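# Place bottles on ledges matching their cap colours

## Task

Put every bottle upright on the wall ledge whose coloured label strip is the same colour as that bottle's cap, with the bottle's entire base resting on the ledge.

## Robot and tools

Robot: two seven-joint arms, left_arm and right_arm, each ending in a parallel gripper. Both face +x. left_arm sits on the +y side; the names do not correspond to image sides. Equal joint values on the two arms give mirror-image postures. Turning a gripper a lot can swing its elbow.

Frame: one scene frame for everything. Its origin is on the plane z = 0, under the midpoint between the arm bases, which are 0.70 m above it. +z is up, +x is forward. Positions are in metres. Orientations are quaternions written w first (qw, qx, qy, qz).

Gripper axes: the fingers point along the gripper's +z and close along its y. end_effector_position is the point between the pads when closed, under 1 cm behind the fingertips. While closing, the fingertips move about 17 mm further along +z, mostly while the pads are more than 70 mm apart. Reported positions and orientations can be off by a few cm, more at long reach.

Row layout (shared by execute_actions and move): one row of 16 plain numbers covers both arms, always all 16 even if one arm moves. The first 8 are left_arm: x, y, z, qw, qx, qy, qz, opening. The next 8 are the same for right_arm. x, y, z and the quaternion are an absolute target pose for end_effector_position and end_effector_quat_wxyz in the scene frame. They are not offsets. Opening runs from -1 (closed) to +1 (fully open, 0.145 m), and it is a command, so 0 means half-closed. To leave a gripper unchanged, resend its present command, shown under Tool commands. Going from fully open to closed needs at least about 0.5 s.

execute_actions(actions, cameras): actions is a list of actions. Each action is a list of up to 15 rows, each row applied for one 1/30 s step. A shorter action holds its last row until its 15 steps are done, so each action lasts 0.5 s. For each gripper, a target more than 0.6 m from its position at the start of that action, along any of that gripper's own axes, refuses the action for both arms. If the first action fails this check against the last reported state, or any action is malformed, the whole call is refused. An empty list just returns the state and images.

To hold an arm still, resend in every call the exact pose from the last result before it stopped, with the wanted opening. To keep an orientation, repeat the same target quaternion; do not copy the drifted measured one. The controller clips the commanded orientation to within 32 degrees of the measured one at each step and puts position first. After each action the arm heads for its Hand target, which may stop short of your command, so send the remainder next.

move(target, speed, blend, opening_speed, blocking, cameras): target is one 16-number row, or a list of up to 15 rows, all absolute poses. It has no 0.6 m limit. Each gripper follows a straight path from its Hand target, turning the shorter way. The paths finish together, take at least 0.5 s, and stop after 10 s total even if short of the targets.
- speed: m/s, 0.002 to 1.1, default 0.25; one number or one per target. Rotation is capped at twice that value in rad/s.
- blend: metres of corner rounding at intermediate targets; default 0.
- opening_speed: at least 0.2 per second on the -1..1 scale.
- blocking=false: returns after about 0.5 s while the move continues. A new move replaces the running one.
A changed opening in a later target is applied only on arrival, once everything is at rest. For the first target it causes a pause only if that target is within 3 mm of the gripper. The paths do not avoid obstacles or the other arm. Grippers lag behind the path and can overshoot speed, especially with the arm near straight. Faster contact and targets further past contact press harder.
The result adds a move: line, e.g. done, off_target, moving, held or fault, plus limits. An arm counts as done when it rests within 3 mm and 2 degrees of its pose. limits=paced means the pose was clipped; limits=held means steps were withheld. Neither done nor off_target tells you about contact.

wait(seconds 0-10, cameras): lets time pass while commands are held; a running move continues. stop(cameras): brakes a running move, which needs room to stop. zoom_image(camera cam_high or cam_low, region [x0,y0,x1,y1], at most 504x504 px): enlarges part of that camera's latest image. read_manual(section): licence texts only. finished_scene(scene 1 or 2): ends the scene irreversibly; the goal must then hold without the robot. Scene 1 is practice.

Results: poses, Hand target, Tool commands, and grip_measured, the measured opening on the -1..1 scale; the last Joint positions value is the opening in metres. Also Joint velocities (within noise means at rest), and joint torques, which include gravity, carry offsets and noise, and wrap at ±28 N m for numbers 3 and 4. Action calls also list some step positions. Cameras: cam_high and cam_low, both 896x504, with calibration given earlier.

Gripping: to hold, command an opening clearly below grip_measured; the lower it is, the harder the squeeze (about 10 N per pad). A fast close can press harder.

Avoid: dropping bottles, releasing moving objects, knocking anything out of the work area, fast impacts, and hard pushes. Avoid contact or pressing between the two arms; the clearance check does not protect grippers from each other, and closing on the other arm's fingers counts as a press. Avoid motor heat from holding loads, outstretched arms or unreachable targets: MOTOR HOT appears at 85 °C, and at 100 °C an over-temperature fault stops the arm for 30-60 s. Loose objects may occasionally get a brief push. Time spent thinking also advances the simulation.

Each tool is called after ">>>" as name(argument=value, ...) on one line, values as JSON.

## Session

>>> execute_actions(actions=[])

>>> zoom_image(camera="cam_high", region=[430, 200, 690, 430])

>>> zoom_image(camera="cam_low", region=[320, 130, 640, 400])

Scene clock: 0.00 s.
left_arm: end_effector_position=(+0.2239, +0.1828, +0.6144) grip_measured=+1.00 end_effector_quat_wxyz=(-0.319, +0.395, -0.515, +0.691) | right_arm: end_effector_position=(+0.4009, -0.1655, +0.3728) grip_measured=+1.00 end_effector_quat_wxyz=(+0.260, +0.265, +0.837, +0.401)
Joint positions: left_arm=[-1.106 0.942 0.535 2.339 -0.48 -0.199 -0.367 0.145] | right_arm=[0.583 0.619 -0.841 0.925 -1.182 -0.496 -0.047 0.145]
Joint velocities: within noise
Joint torques (N m): no reading
Motor temperatures (°C): left_arm=[20 21 22 20 21 23 21] | right_arm=[20 22 22 19 20 19 21]
Hand target: left_arm +0.2239, +0.1828, +0.6144; -0.319, +0.395, -0.515, +0.691 | right_arm +0.4009, -0.1655, +0.3728; +0.260, +0.265, +0.837, +0.401
Tool commands: left_gripper/opening=+1.0 right_gripper/opening=+1.0

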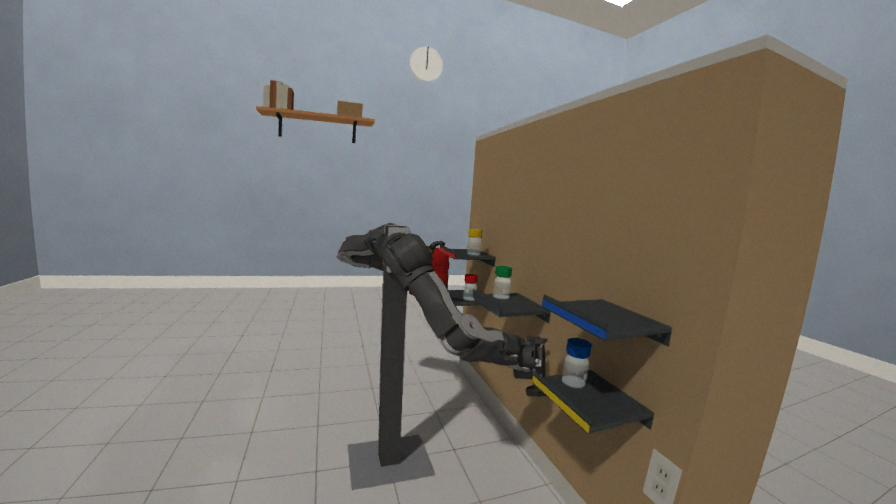

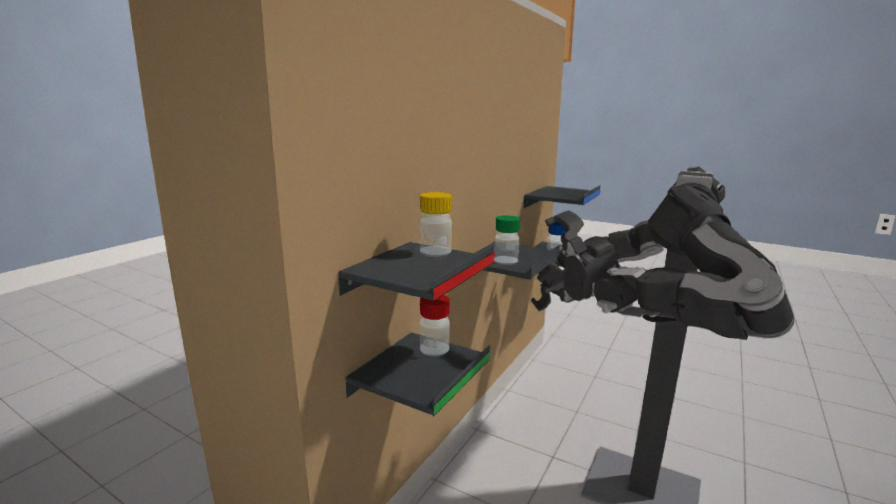

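Scaled by 1.938 from the camera's 896x504 image, which has a finer 1280x720 frame.

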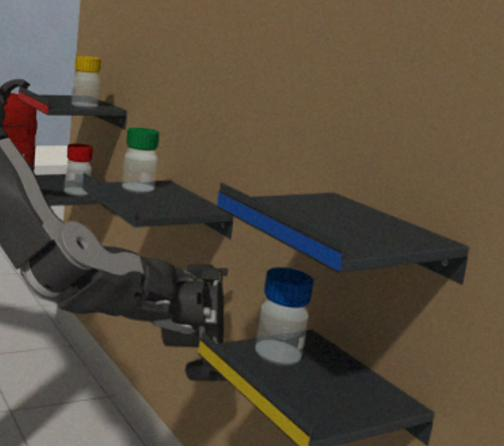

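Scaled by 1.575 from the camera's 896x504 image, which has a finer 1280x720 frame.

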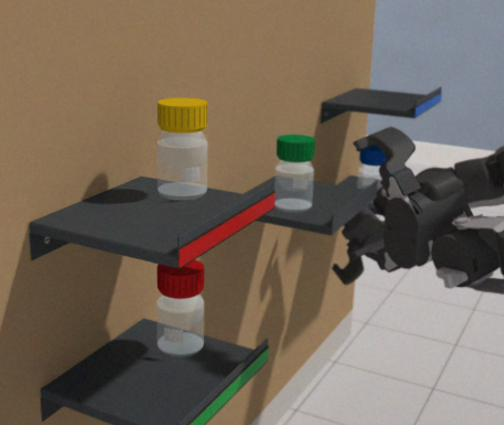

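>>> move(target=[[0.25,0.2,0.55,0,0.6756,0,0.7372,0.3,0.27,-0.19,0.42,0,0.6756,0,0.7372,0.3],[0.31,0.21,0.69,0,0.6756,0,0.7372,0.3,0.26,-0.28,0.5,0.0643,0.673,-0.0589,0.7344,0.3],[0.3,0.318,0.7,-0.0643,0.673,0.0589,0.7344,0.3,0.285,-0.338,0.5,0.0643,0.673,-0.0589,0.7344,0.3],[0.391,0.336,0.692,-0.0643,0.673,0.0589,0.7344,0.3,0.379,-0.358,0.499,0.0643,0.673,-0.0589,0.7344,0.3]], speed=[0.3,0.3,0.25,0.2], blend=[0.03,0.03,0.01,0])

>>> zoom_image(camera="cam_low", region=[370, 160, 550, 300])

>>> zoom_image(camera="cam_high", region=[440, 220, 660, 440])

Scene clock: 40.47 s.
left_arm: end_effector_position=(+0.3902, +0.3372, +0.6941) grip_measured=+0.30 end_effector_quat_wxyz=(-0.066, +0.671, +0.060, +0.736) | right_arm: end_effector_position=(+0.3789, -0.3600, +0.5011) grip_measured=+0.30 end_effector_quat_wxyz=(+0.067, +0.671, -0.062, +0.736)
Joint positions: left_arm=[0.33 0.998 0.034 1.761 1.03 0.371 -0.324 0.098] | right_arm=[0.059 0.691 -0.028 1.267 0.707 -0.284 -0.007 0.098]
Joint velocities: within noise
Joint torques (N m): left_arm=[6.08 5.42 1.87 2.32 -0.05 -0.63 0.19] | right_arm=[3.78 5.34 1.81 2.96 0.09 -0.47 0.18]
Motor temperatures (°C): left_arm=[20 22 23 21 21 23 21] | right_arm=[22 23 22 19 20 19 21]
Hand target: left_arm +0.3910, +0.3361, +0.6920; -0.064, +0.673, +0.059, +0.734 | right_arm +0.3790, -0.3580, +0.4989; +0.064, +0.673, -0.059, +0.734
Off the commanded pose: left_arm 0.003 m, 0 deg | right_arm 0.003 m, 0 deg.
move: done

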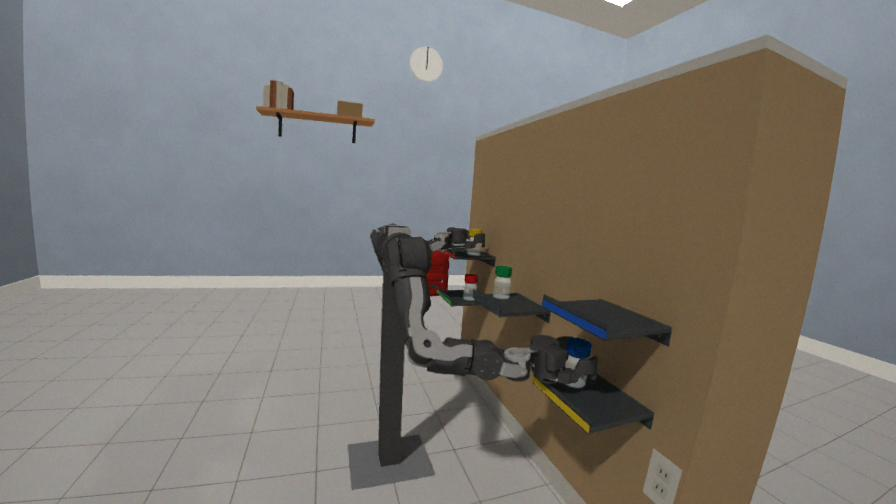

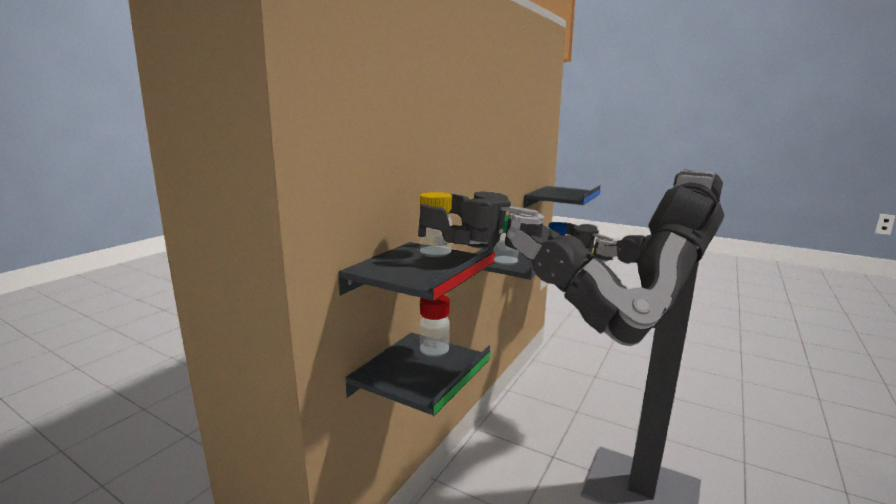

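Scaled by 2.800 from the camera's 896x504 image, which has a finer 1280x720 frame.

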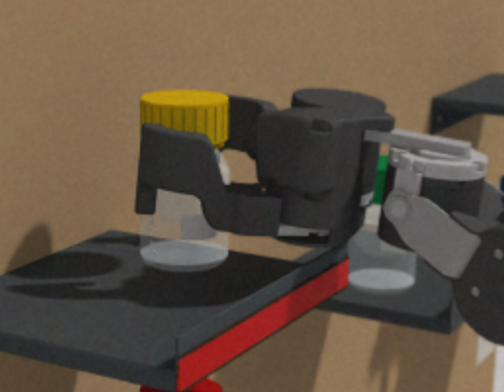

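Scaled by 2.291 from the camera's 896x504 image, which has a finer 1280x720 frame.

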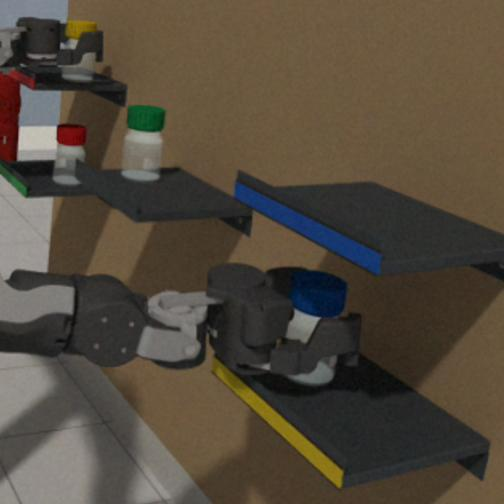

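>>> move(target=[[0.391,0.336,0.692,-0.0643,0.673,0.0589,0.7344,-0.7,0.379,-0.358,0.499,0.0643,0.673,-0.0589,0.7344,-0.7],[0.388,0.336,0.735,-0.0643,0.673,0.0589,0.7344,-0.7,0.379,-0.355,0.52,0.0643,0.673,-0.0589,0.7344,-0.7],[0.37,0.2,0.745,0,0.6756,0,0.7372,-0.7,0.36,-0.215,0.54,0,0.6756,0,0.7372,-0.7],[0.37,0.1,0.745,0,0.6756,0,0.7372,-0.7,0.355,-0.22,0.735,0.0643,0.673,-0.0589,0.7344,-0.7],[0.384,-0.05,0.735,0.0643,0.673,-0.0589,0.7344,-0.7,0.378,-0.41,0.735,0.128,0.6653,-0.1173,0.726,-0.7],[0.384,-0.05,0.61,0.0643,0.673,-0.0589,0.7344,-0.7,0.38,-0.41,0.705,0.128,0.6653,-0.1173,0.726,-0.7]], speed=[0.15,0.15,0.3,0.3,0.3,0.2], blend=[0,0,0.03,0.03,0.02,0], opening_speed=2)

>>> zoom_image(camera="cam_low", region=[450, 150, 620, 290])

>>> zoom_image(camera="cam_high", region=[460, 200, 680, 360])

Scene clock: 66.37 s.
left_arm: end_effector_position=(+0.3843, -0.0490, +0.6077) grip_measured=-0.26 end_effector_quat_wxyz=(+0.062, +0.677, -0.058, +0.731) | right_arm: end_effector_position=(+0.3808, -0.4091, +0.7008) grip_measured=-0.32 end_effector_quat_wxyz=(+0.128, +0.672, -0.117, +0.720)
Joint positions: left_arm=[0.805 0.112 -1.181 1.615 0.729 0.199 -1.066 0.056] | right_arm=[0.327 1.031 0.159 1.605 0.986 0.414 -0.279 0.052]
Joint velocities: within noise
Joint torques (N m): left_arm=[8.9 -2.12 1.87 3.85 -0.53 -0.58 0.18] | right_arm=[4.52 7.27 4.81 2.39 -0.11 -0.77 0.11]
Motor temperatures (°C): left_arm=[22 23 23 21 21 24 21] | right_arm=[22 23 22 20 20 20 21]
Hand target: left_arm +0.3840, -0.0500, +0.6100; +0.064, +0.673, -0.059, +0.734 | right_arm +0.3800, -0.4100, +0.7049; +0.128, +0.665, -0.117, +0.726
Off the commanded pose: left_arm 0.003 m, 1 deg | right_arm 0.004 m, 1 deg.
move: off_target (right_arm)

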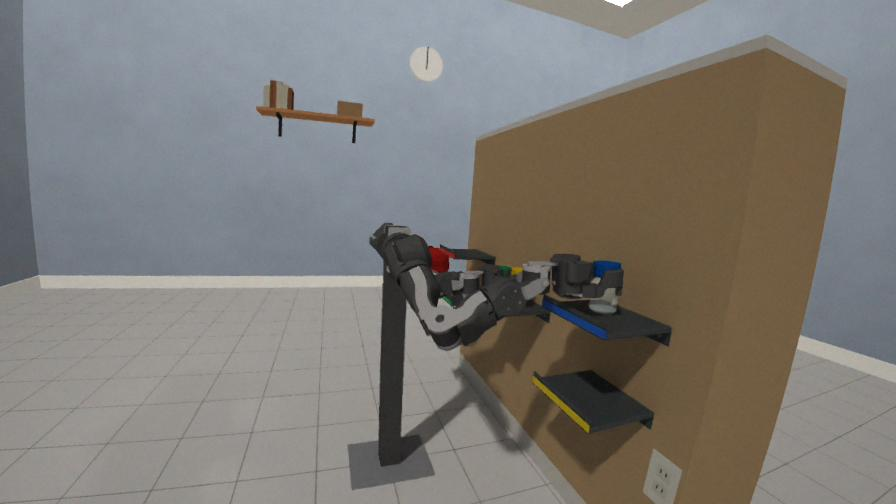

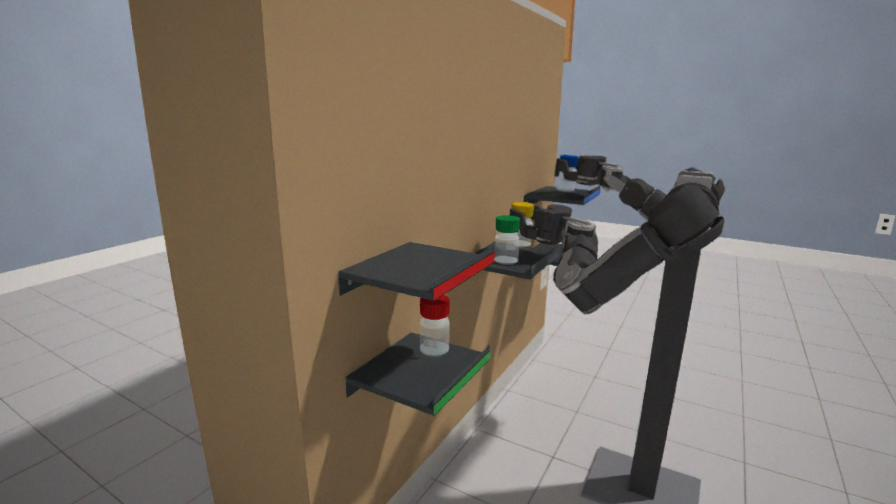

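Scaled by 2.965 from the camera's 896x504 image, which has a finer 1280x720 frame.

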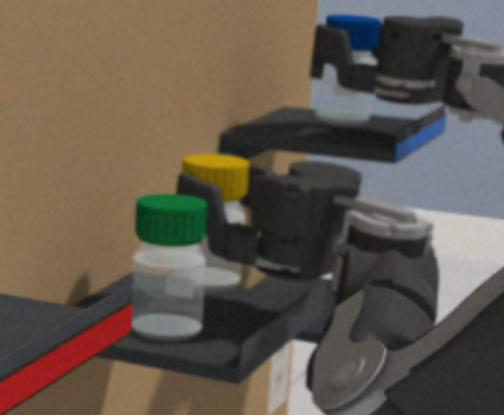

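Scaled by 2.291 from the camera's 896x504 image, which has a finer 1280x720 frame.

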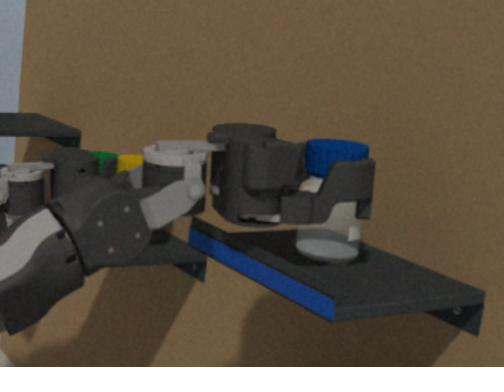

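>>> move(target=[[0.384,-0.05,0.596,0.0643,0.673,-0.0589,0.7344,-0.7,0.38,-0.41,0.69,0.128,0.6653,-0.1173,0.726,-0.7],[0.384,-0.05,0.596,0.0643,0.673,-0.0589,0.7344,0.1,0.38,-0.41,0.69,0.128,0.6653,-0.1173,0.726,0.1],[0.28,-0.032,0.602,0.0643,0.673,-0.0589,0.7344,0.1,0.3,-0.38,0.702,0.128,0.6653,-0.1173,0.726,0.1],[0.27,0.14,0.56,0,0.6756,0,0.7372,0.1,0.29,-0.25,0.67,0,0.6756,0,0.7372,0.1],[0.29,0.325,0.505,-0.0643,0.673,0.0589,0.7344,0.1,0.28,-0.067,0.605,-0.0643,0.673,0.0589,0.7344,0.1]], speed=[0.1,0.1,0.2,0.3,0.3], blend=[0,0,0.01,0.03,0], opening_speed=2)

>>> zoom_image(camera="cam_low", region=[380, 150, 620, 380])

>>> zoom_image(camera="cam_high", region=[460, 200, 680, 360])

Scene clock: 85.57 s.
left_arm: end_effector_position=(+0.2906, +0.3250, +0.5071) grip_measured=+0.10 end_effector_quat_wxyz=(-0.065, +0.672, +0.058, +0.736) | right_arm: end_effector_position=(+0.2794, -0.0659, +0.6053) grip_measured=+0.10 end_effector_quat_wxyz=(-0.067, +0.673, +0.061, +0.734)
Joint positions: left_arm=[-0.287 1.268 -0.538 1.737 0.937 -0.788 -0.647 0.083] | right_arm=[-0.036 0.413 -0.652 2.343 0.279 0.392 -0.653 0.083]
Joint velocities: within noise
Joint torques (N m): left_arm=[2.44 4.97 2.39 1.65 -0.04 -0.55 0.23] | right_arm=[2.12 -0.12 1.46 3.34 -0.31 -0.41 -0.14]
Motor temperatures (°C): left_arm=[24 22 23 21 22 24 21] | right_arm=[22 24 23 20 20 20 21]
Hand target: left_arm +0.2900, +0.3250, +0.5051; -0.064, +0.673, +0.059, +0.734 | right_arm +0.2800, -0.0670, +0.6050; -0.064, +0.673, +0.059, +0.734
Off the commanded pose: left_arm 0.002 m, 0 deg | right_arm 0.001 m, 0 deg.
joint sent to its limit (left arm) — joint 6 (wrist pitch), lower limit. The joint targets still meet the commanded pose.
move: done; target 2's new opening was sent with right_arm's hand 0.004 m and 1 deg from that target

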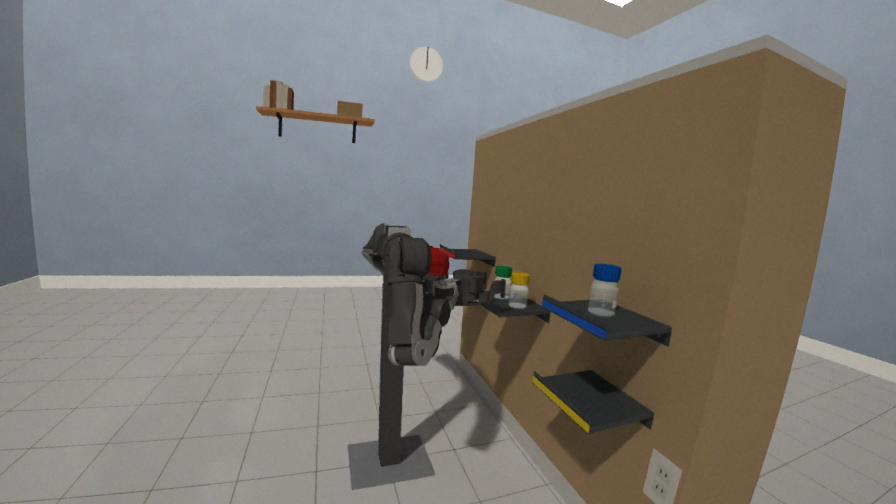

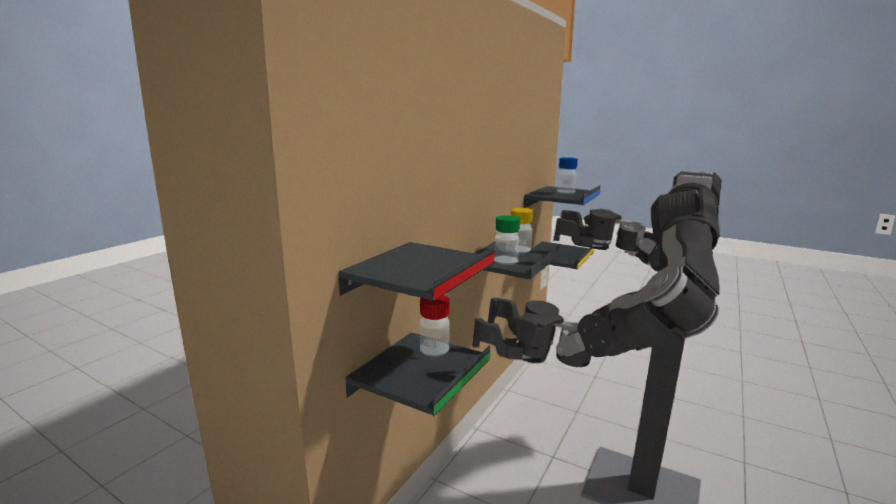

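Scaled by 2.100 from the camera's 896x504 image, which has a finer 1280x720 frame.

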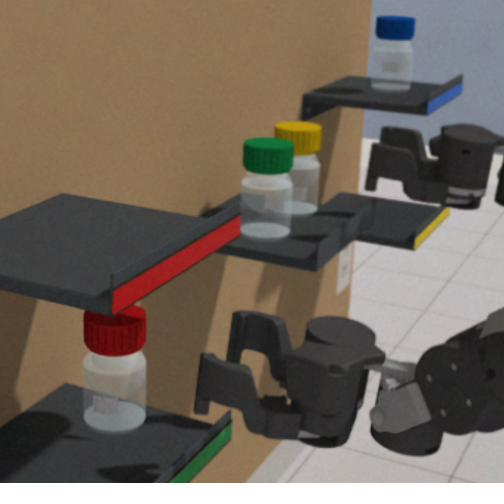

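Scaled by 2.291 from the camera's 896x504 image, which has a finer 1280x720 frame.

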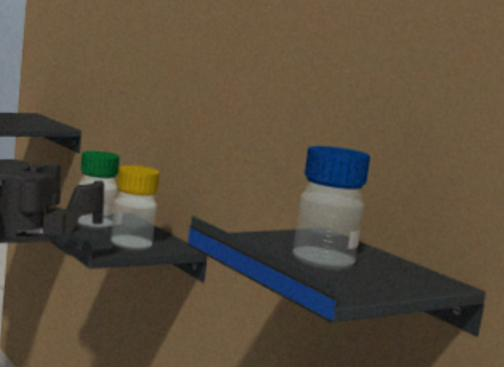

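>>> move(target=[[0.392,0.342,0.499,-0.0643,0.673,0.0589,0.7344,0.1,0.382,-0.048,0.596,-0.0643,0.673,0.0589,0.7344,0.1],[0.392,0.342,0.499,-0.0643,0.673,0.0589,0.7344,-0.7,0.382,-0.048,0.596,-0.0643,0.673,0.0589,0.7344,-0.7],[0.388,0.335,0.523,-0.0643,0.673,0.0589,0.7344,-0.7,0.381,-0.052,0.64,-0.0643,0.673,0.0589,0.7344,-0.7],[0.36,0.21,0.545,0,0.6756,0,0.7372,-0.7,0.37,-0.2,0.63,0,0.6756,0,0.7372,-0.7],[0.355,0.22,0.735,-0.0643,0.673,0.0589,0.7344,-0.7,0.36,-0.21,0.535,0.0643,0.673,-0.0589,0.7344,-0.7],[0.378,0.41,0.735,-0.128,0.6653,0.1173,0.726,-0.7,0.378,-0.4,0.526,0.0643,0.673,-0.0589,0.7344,-0.7],[0.38,0.41,0.71,-0.128,0.6653,0.1173,0.726,-0.7,0.38,-0.41,0.516,0.0643,0.673,-0.0589,0.7344,-0.7]], speed=[0.2,0.15,0.15,0.3,0.3,0.3,0.2], blend=[0,0,0,0.03,0.03,0.01,0], opening_speed=2)

>>> zoom_image(camera="cam_low", region=[370, 160, 610, 320])

>>> zoom_image(camera="cam_high", region=[420, 200, 680, 440])

Scene clock: 114.73 s.
left_arm: end_effector_position=(+0.3803, +0.4097, +0.7058) grip_measured=-0.30 end_effector_quat_wxyz=(-0.128, +0.671, +0.119, +0.721) | right_arm: end_effector_position=(+0.3789, -0.4119, +0.5123) grip_measured=-0.28 end_effector_quat_wxyz=(+0.066, +0.679, -0.062, +0.729)
Joint positions: left_arm=[0.495 1.446 -0.401 1.606 1.434 0.035 -0.432 0.053] | right_arm=[0.128 0.766 0.057 1.096 0.776 -0.248 0.189 0.055]
Joint velocities: within noise
Joint torques (N m): left_arm=[6.26 7.21 4.19 0.73 -0.21 -0.89 0.19] | right_arm=[4.71 6.42 2.92 3.7 0.2 -0.77 0.16]
Motor temperatures (°C): left_arm=[22 23 24 21 21 24 21] | right_arm=[21 23 22 20 20 20 21]
Hand target: left_arm +0.3800, +0.4099, +0.7100; -0.128, +0.665, +0.117, +0.726 | right_arm +0.3800, -0.4100, +0.5159; +0.064, +0.673, -0.059, +0.734
Off the commanded pose: left_arm 0.004 m, 1 deg | right_arm 0.004 m, 1 deg.
move: off_target (left_arm, right_arm); target 2's new opening was sent with left_arm's hand 0.004 m and 1 deg from that target

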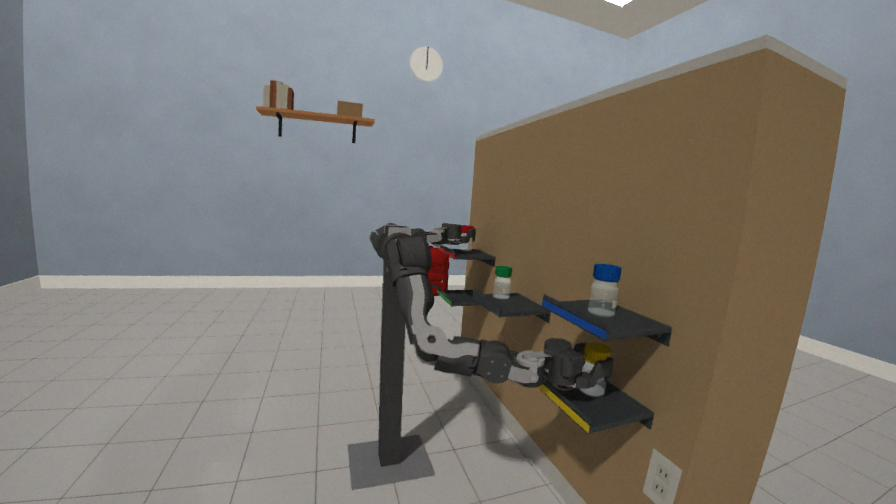

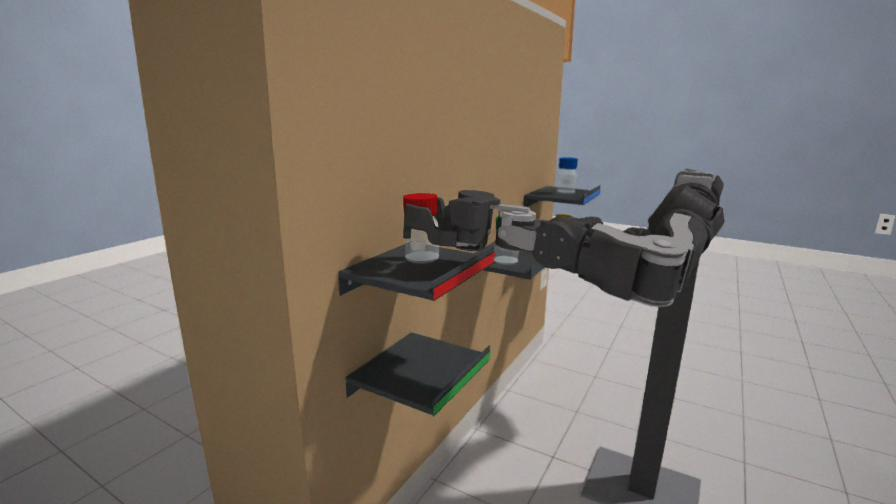

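Scaled by 2.100 from the camera's 896x504 image, which has a finer 1280x720 frame.

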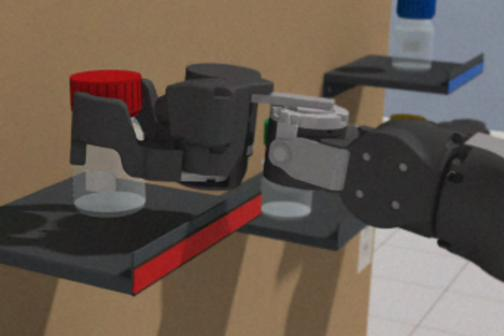

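Scaled by 1.938 from the camera's 896x504 image, which has a finer 1280x720 frame.

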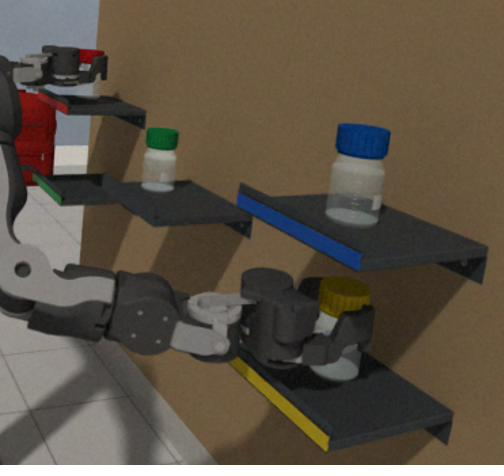

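>>> move(target=[[0.38,0.41,0.695,-0.128,0.6653,0.1173,0.726,-0.7,0.38,-0.41,0.502,0.0643,0.673,-0.0589,0.7344,-0.7],[0.38,0.41,0.695,-0.128,0.6653,0.1173,0.726,0.1,0.38,-0.41,0.502,0.0643,0.673,-0.0589,0.7344,0.1],[0.3,0.38,0.706,-0.128,0.6653,0.1173,0.726,0.1,0.285,-0.393,0.508,0.0643,0.673,-0.0589,0.7344,0.1],[0.28,0.22,0.66,0,0.6756,0,0.7372,0.1,0.26,-0.35,0.508,0.0643,0.673,-0.0589,0.7344,0.1],[0.275,0.068,0.605,0.0643,0.673,-0.0589,0.7344,0.1,0.26,-0.35,0.508,0.0643,0.673,-0.0589,0.7344,0.1],[0.379,0.046,0.596,0.0643,0.673,-0.0589,0.7344,0.1,0.26,-0.35,0.508,0.0643,0.673,-0.0589,0.7344,0.1]], speed=[0.1,0.1,0.2,0.3,0.3,0.2], blend=[0,0,0.01,0.03,0.01,0], opening_speed=2)

>>> zoom_image(camera="cam_low", region=[380, 150, 620, 320])

>>> zoom_image(camera="cam_high", region=[420, 200, 680, 440])

Scene clock: 150.37 s.
left_arm: end_effector_position=(+0.3792, +0.0466, +0.5971) grip_measured=+0.10 end_effector_quat_wxyz=(+0.062, +0.672, -0.058, +0.736) | right_arm: end_effector_position=(+0.2604, -0.3489, +0.5068) grip_measured=+0.10 end_effector_quat_wxyz=(+0.061, +0.675, -0.057, +0.733)
Joint positions: left_arm=[0.958 0.602 -1.413 1.869 0.954 -0.088 -1.074 0.083] | right_arm=[-0.608 0.59 0.378 1.735 0.72 -0.331 0.054 0.083]
Joint velocities: within noise
Joint torques (N m): left_arm=[7.61 0.44 2.7 2.69 -0.27 -0.43 0.23] | right_arm=[0.38 3.84 3.69 3.69 0.08 -0.52 -0.16]
Motor temperatures (°C): left_arm=[23 25 26 21 22 25 21] | right_arm=[22 24 23 20 20 21 21]
Hand target: left_arm +0.3790, +0.0460, +0.5961; +0.064, +0.673, -0.059, +0.735 | right_arm +0.2600, -0.3500, +0.5080; +0.064, +0.673, -0.059, +0.734
Off the commanded pose: left_arm 0.001 m, 0 deg | right_arm 0.002 m, 0 deg.
move: done

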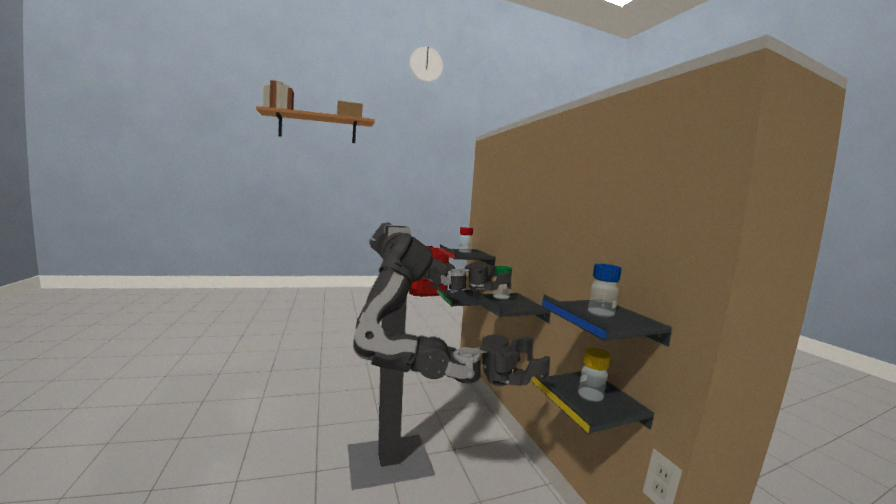

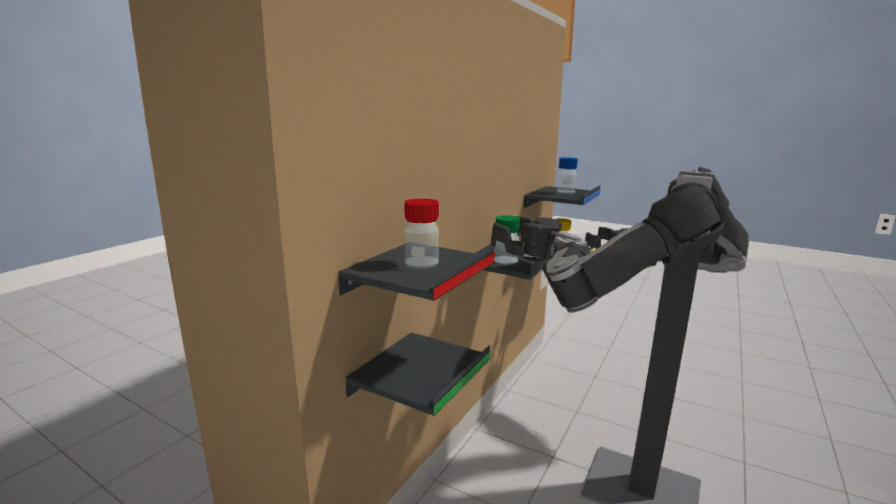

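Scaled by 2.100 from the camera's 896x504 image, which has a finer 1280x720 frame.

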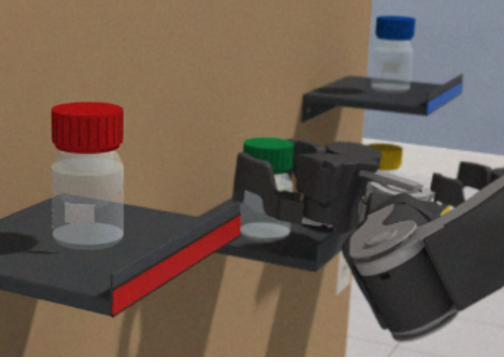

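Scaled by 1.938 from the camera's 896x504 image, which has a finer 1280x720 frame.

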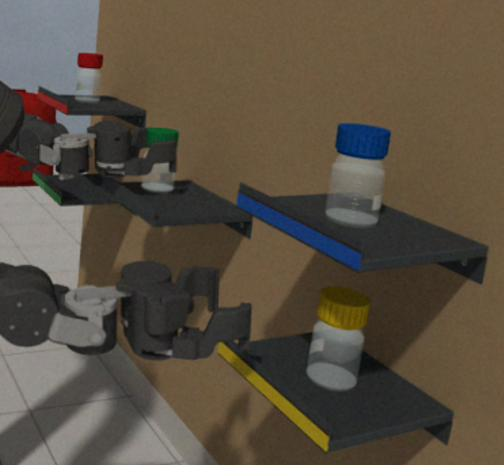

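>>> move(target=[[0.379,0.046,0.596,0.0643,0.673,-0.0589,0.7344,-0.7,0.26,-0.35,0.508,0.0643,0.673,-0.0589,0.7344,0.1],[0.379,0.05,0.64,0.0643,0.673,-0.0589,0.7344,-0.7,0.26,-0.35,0.508,0.0643,0.673,-0.0589,0.7344,0.1],[0.37,0.2,0.63,0,0.6756,0,0.7372,-0.7,0.26,-0.35,0.508,0.0643,0.673,-0.0589,0.7344,0.1],[0.36,0.21,0.535,-0.0643,0.673,0.0589,0.7344,-0.7,0.26,-0.35,0.508,0.0643,0.673,-0.0589,0.7344,0.1],[0.378,0.4,0.526,-0.0643,0.673,0.0589,0.7344,-0.7,0.26,-0.35,0.508,0.0643,0.673,-0.0589,0.7344,0.1],[0.38,0.41,0.503,-0.0643,0.673,0.0589,0.7344,-0.7,0.26,-0.35,0.508,0.0643,0.673,-0.0589,0.7344,0.1]], speed=[0.15,0.2,0.3,0.3,0.3,0.12], blend=[0,0,0.03,0.03,0.01,0], opening_speed=2)

>>> zoom_image(camera="cam_low", region=[340, 270, 520, 420])

Scene clock: 175.43 s.
left_arm: end_effector_position=(+0.3809, +0.4114, +0.5074) grip_measured=-0.27 end_effector_quat_wxyz=(-0.067, +0.668, +0.060, +0.739) | right_arm: end_effector_position=(+0.2604, -0.3489, +0.5068) grip_measured=+0.10 end_effector_quat_wxyz=(+0.061, +0.675, -0.057, +0.733)
Joint positions: left_arm=[0.651 1.152 -1.293 1.037 1.558 -0.774 -0.017 0.056] | right_arm=[-0.608 0.59 0.378 1.735 0.72 -0.331 0.054 0.083]
Joint velocities: within noise
Joint torques (N m): left_arm=[5.05 5.82 1.81 0.28 0.2 -0.48 0.24] | right_arm=[0.49 3.92 3.6 3.81 0.08 -0.48 -0.16]
Motor temperatures (°C): left_arm=[24 23 26 21 22 24 21] | right_arm=[21 24 23 21 20 20 21]
Hand target: left_arm +0.3800, +0.4100, +0.5030; -0.064, +0.673, +0.059, +0.734 | right_arm +0.2600, -0.3500, +0.5080; +0.064, +0.673, -0.059, +0.734
Off the commanded pose: left_arm 0.005 m, 1 deg | right_arm 0.002 m, 0 deg.
move: off_target (left_arm)

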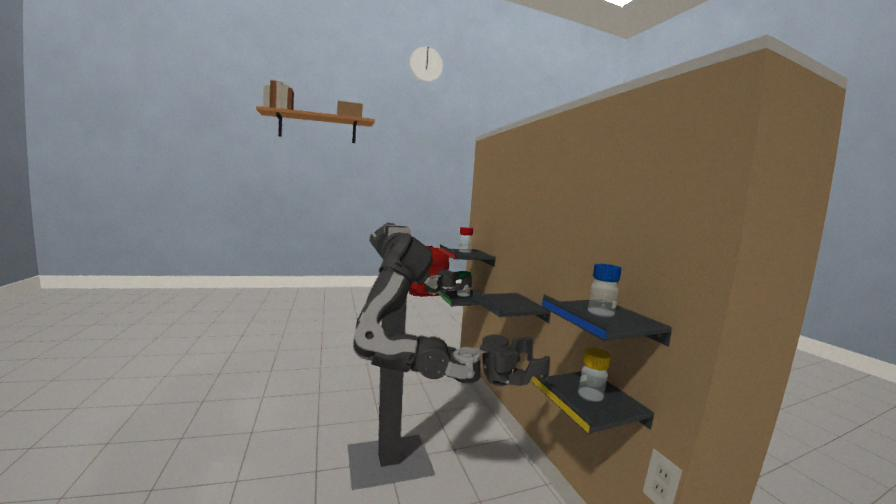

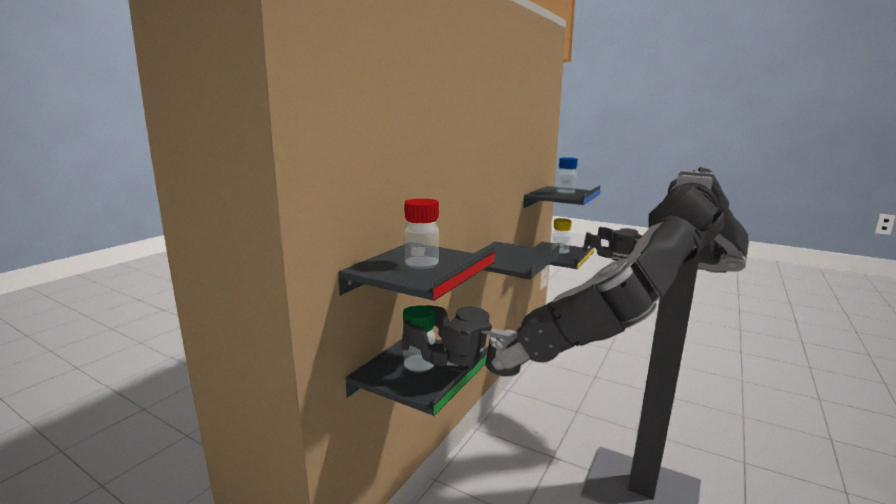

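Scaled by 2.800 from the camera's 896x504 image, which has a finer 1280x720 frame.

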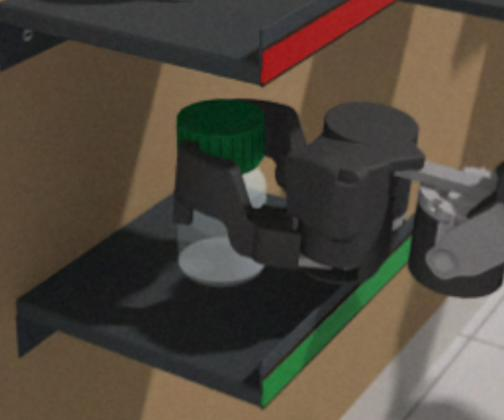

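>>> move(target=[[0.38,0.41,0.496,-0.0643,0.673,0.0589,0.7344,-0.7,0.26,-0.35,0.508,0.0643,0.673,-0.0589,0.7344,0.1],[0.38,0.41,0.496,-0.0643,0.673,0.0589,0.7344,0.1,0.26,-0.35,0.508,0.0643,0.673,-0.0589,0.7344,0.1],[0.28,0.392,0.508,-0.0643,0.673,0.0589,0.7344,0.1,0.26,-0.35,0.508,0.0643,0.673,-0.0589,0.7344,0.1]], speed=[0.1,0.1,0.2], opening_speed=2)

Scene clock: 186.80 s.
left_arm: end_effector_position=(+0.2812, +0.3930, +0.5109) grip_measured=+0.10 end_effector_quat_wxyz=(-0.066, +0.670, +0.059, +0.737) | right_arm: end_effector_position=(+0.2604, -0.3489, +0.5068) grip_measured=+0.10 end_effector_quat_wxyz=(+0.061, +0.675, -0.057, +0.733)
Joint positions: left_arm=[-0.619 1.213 -0.064 1.524 1.21 -0.789 -0.165 0.083] | right_arm=[-0.608 0.59 0.378 1.735 0.72 -0.331 0.054 0.083]
Joint velocities: within noise
Joint torques (N m): left_arm=[2.1 5.34 1.92 1.48 0.03 -0.59 0.22] | right_arm=[0.28 3.92 3.63 3.74 0.11 -0.5 -0.13]
Motor temperatures (°C): left_arm=[24 24 25 21 22 24 21] | right_arm=[21 24 23 21 20 20 21]
Hand target: left_arm +0.2800, +0.3921, +0.5081; -0.064, +0.673, +0.059, +0.734 | right_arm +0.2600, -0.3500, +0.5080; +0.064, +0.673, -0.059, +0.734
Off the commanded pose: left_arm 0.003 m, 0 deg | right_arm 0.002 m, 0 deg.
joint read past its limit (left arm) — joint 6 (wrist pitch), lower limit.
joint sent to its limit (left arm) — joint 6 (wrist pitch), lower limit. The joint targets still meet the commanded pose.
move: done; target 2's new opening was sent with left_arm's hand 0.011 m and 2 deg from that target

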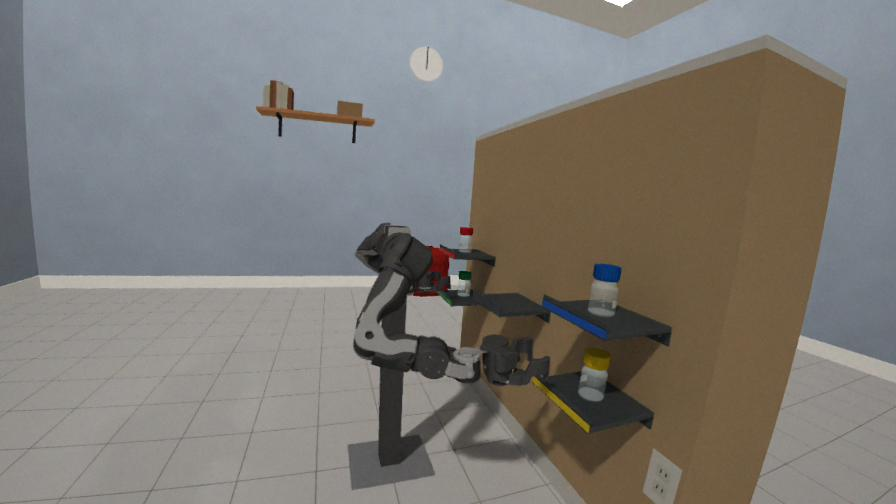

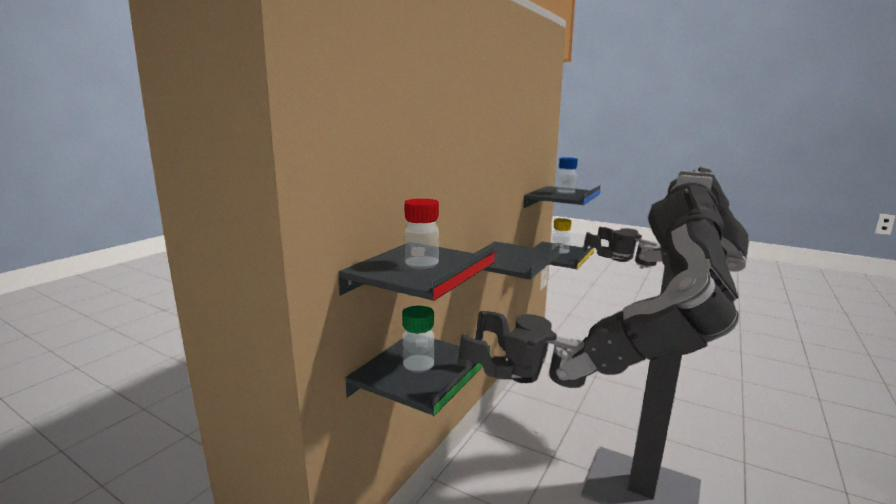

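All bottles match.

>>> finished_scene(scene=2)

The scene is finished: the task was done.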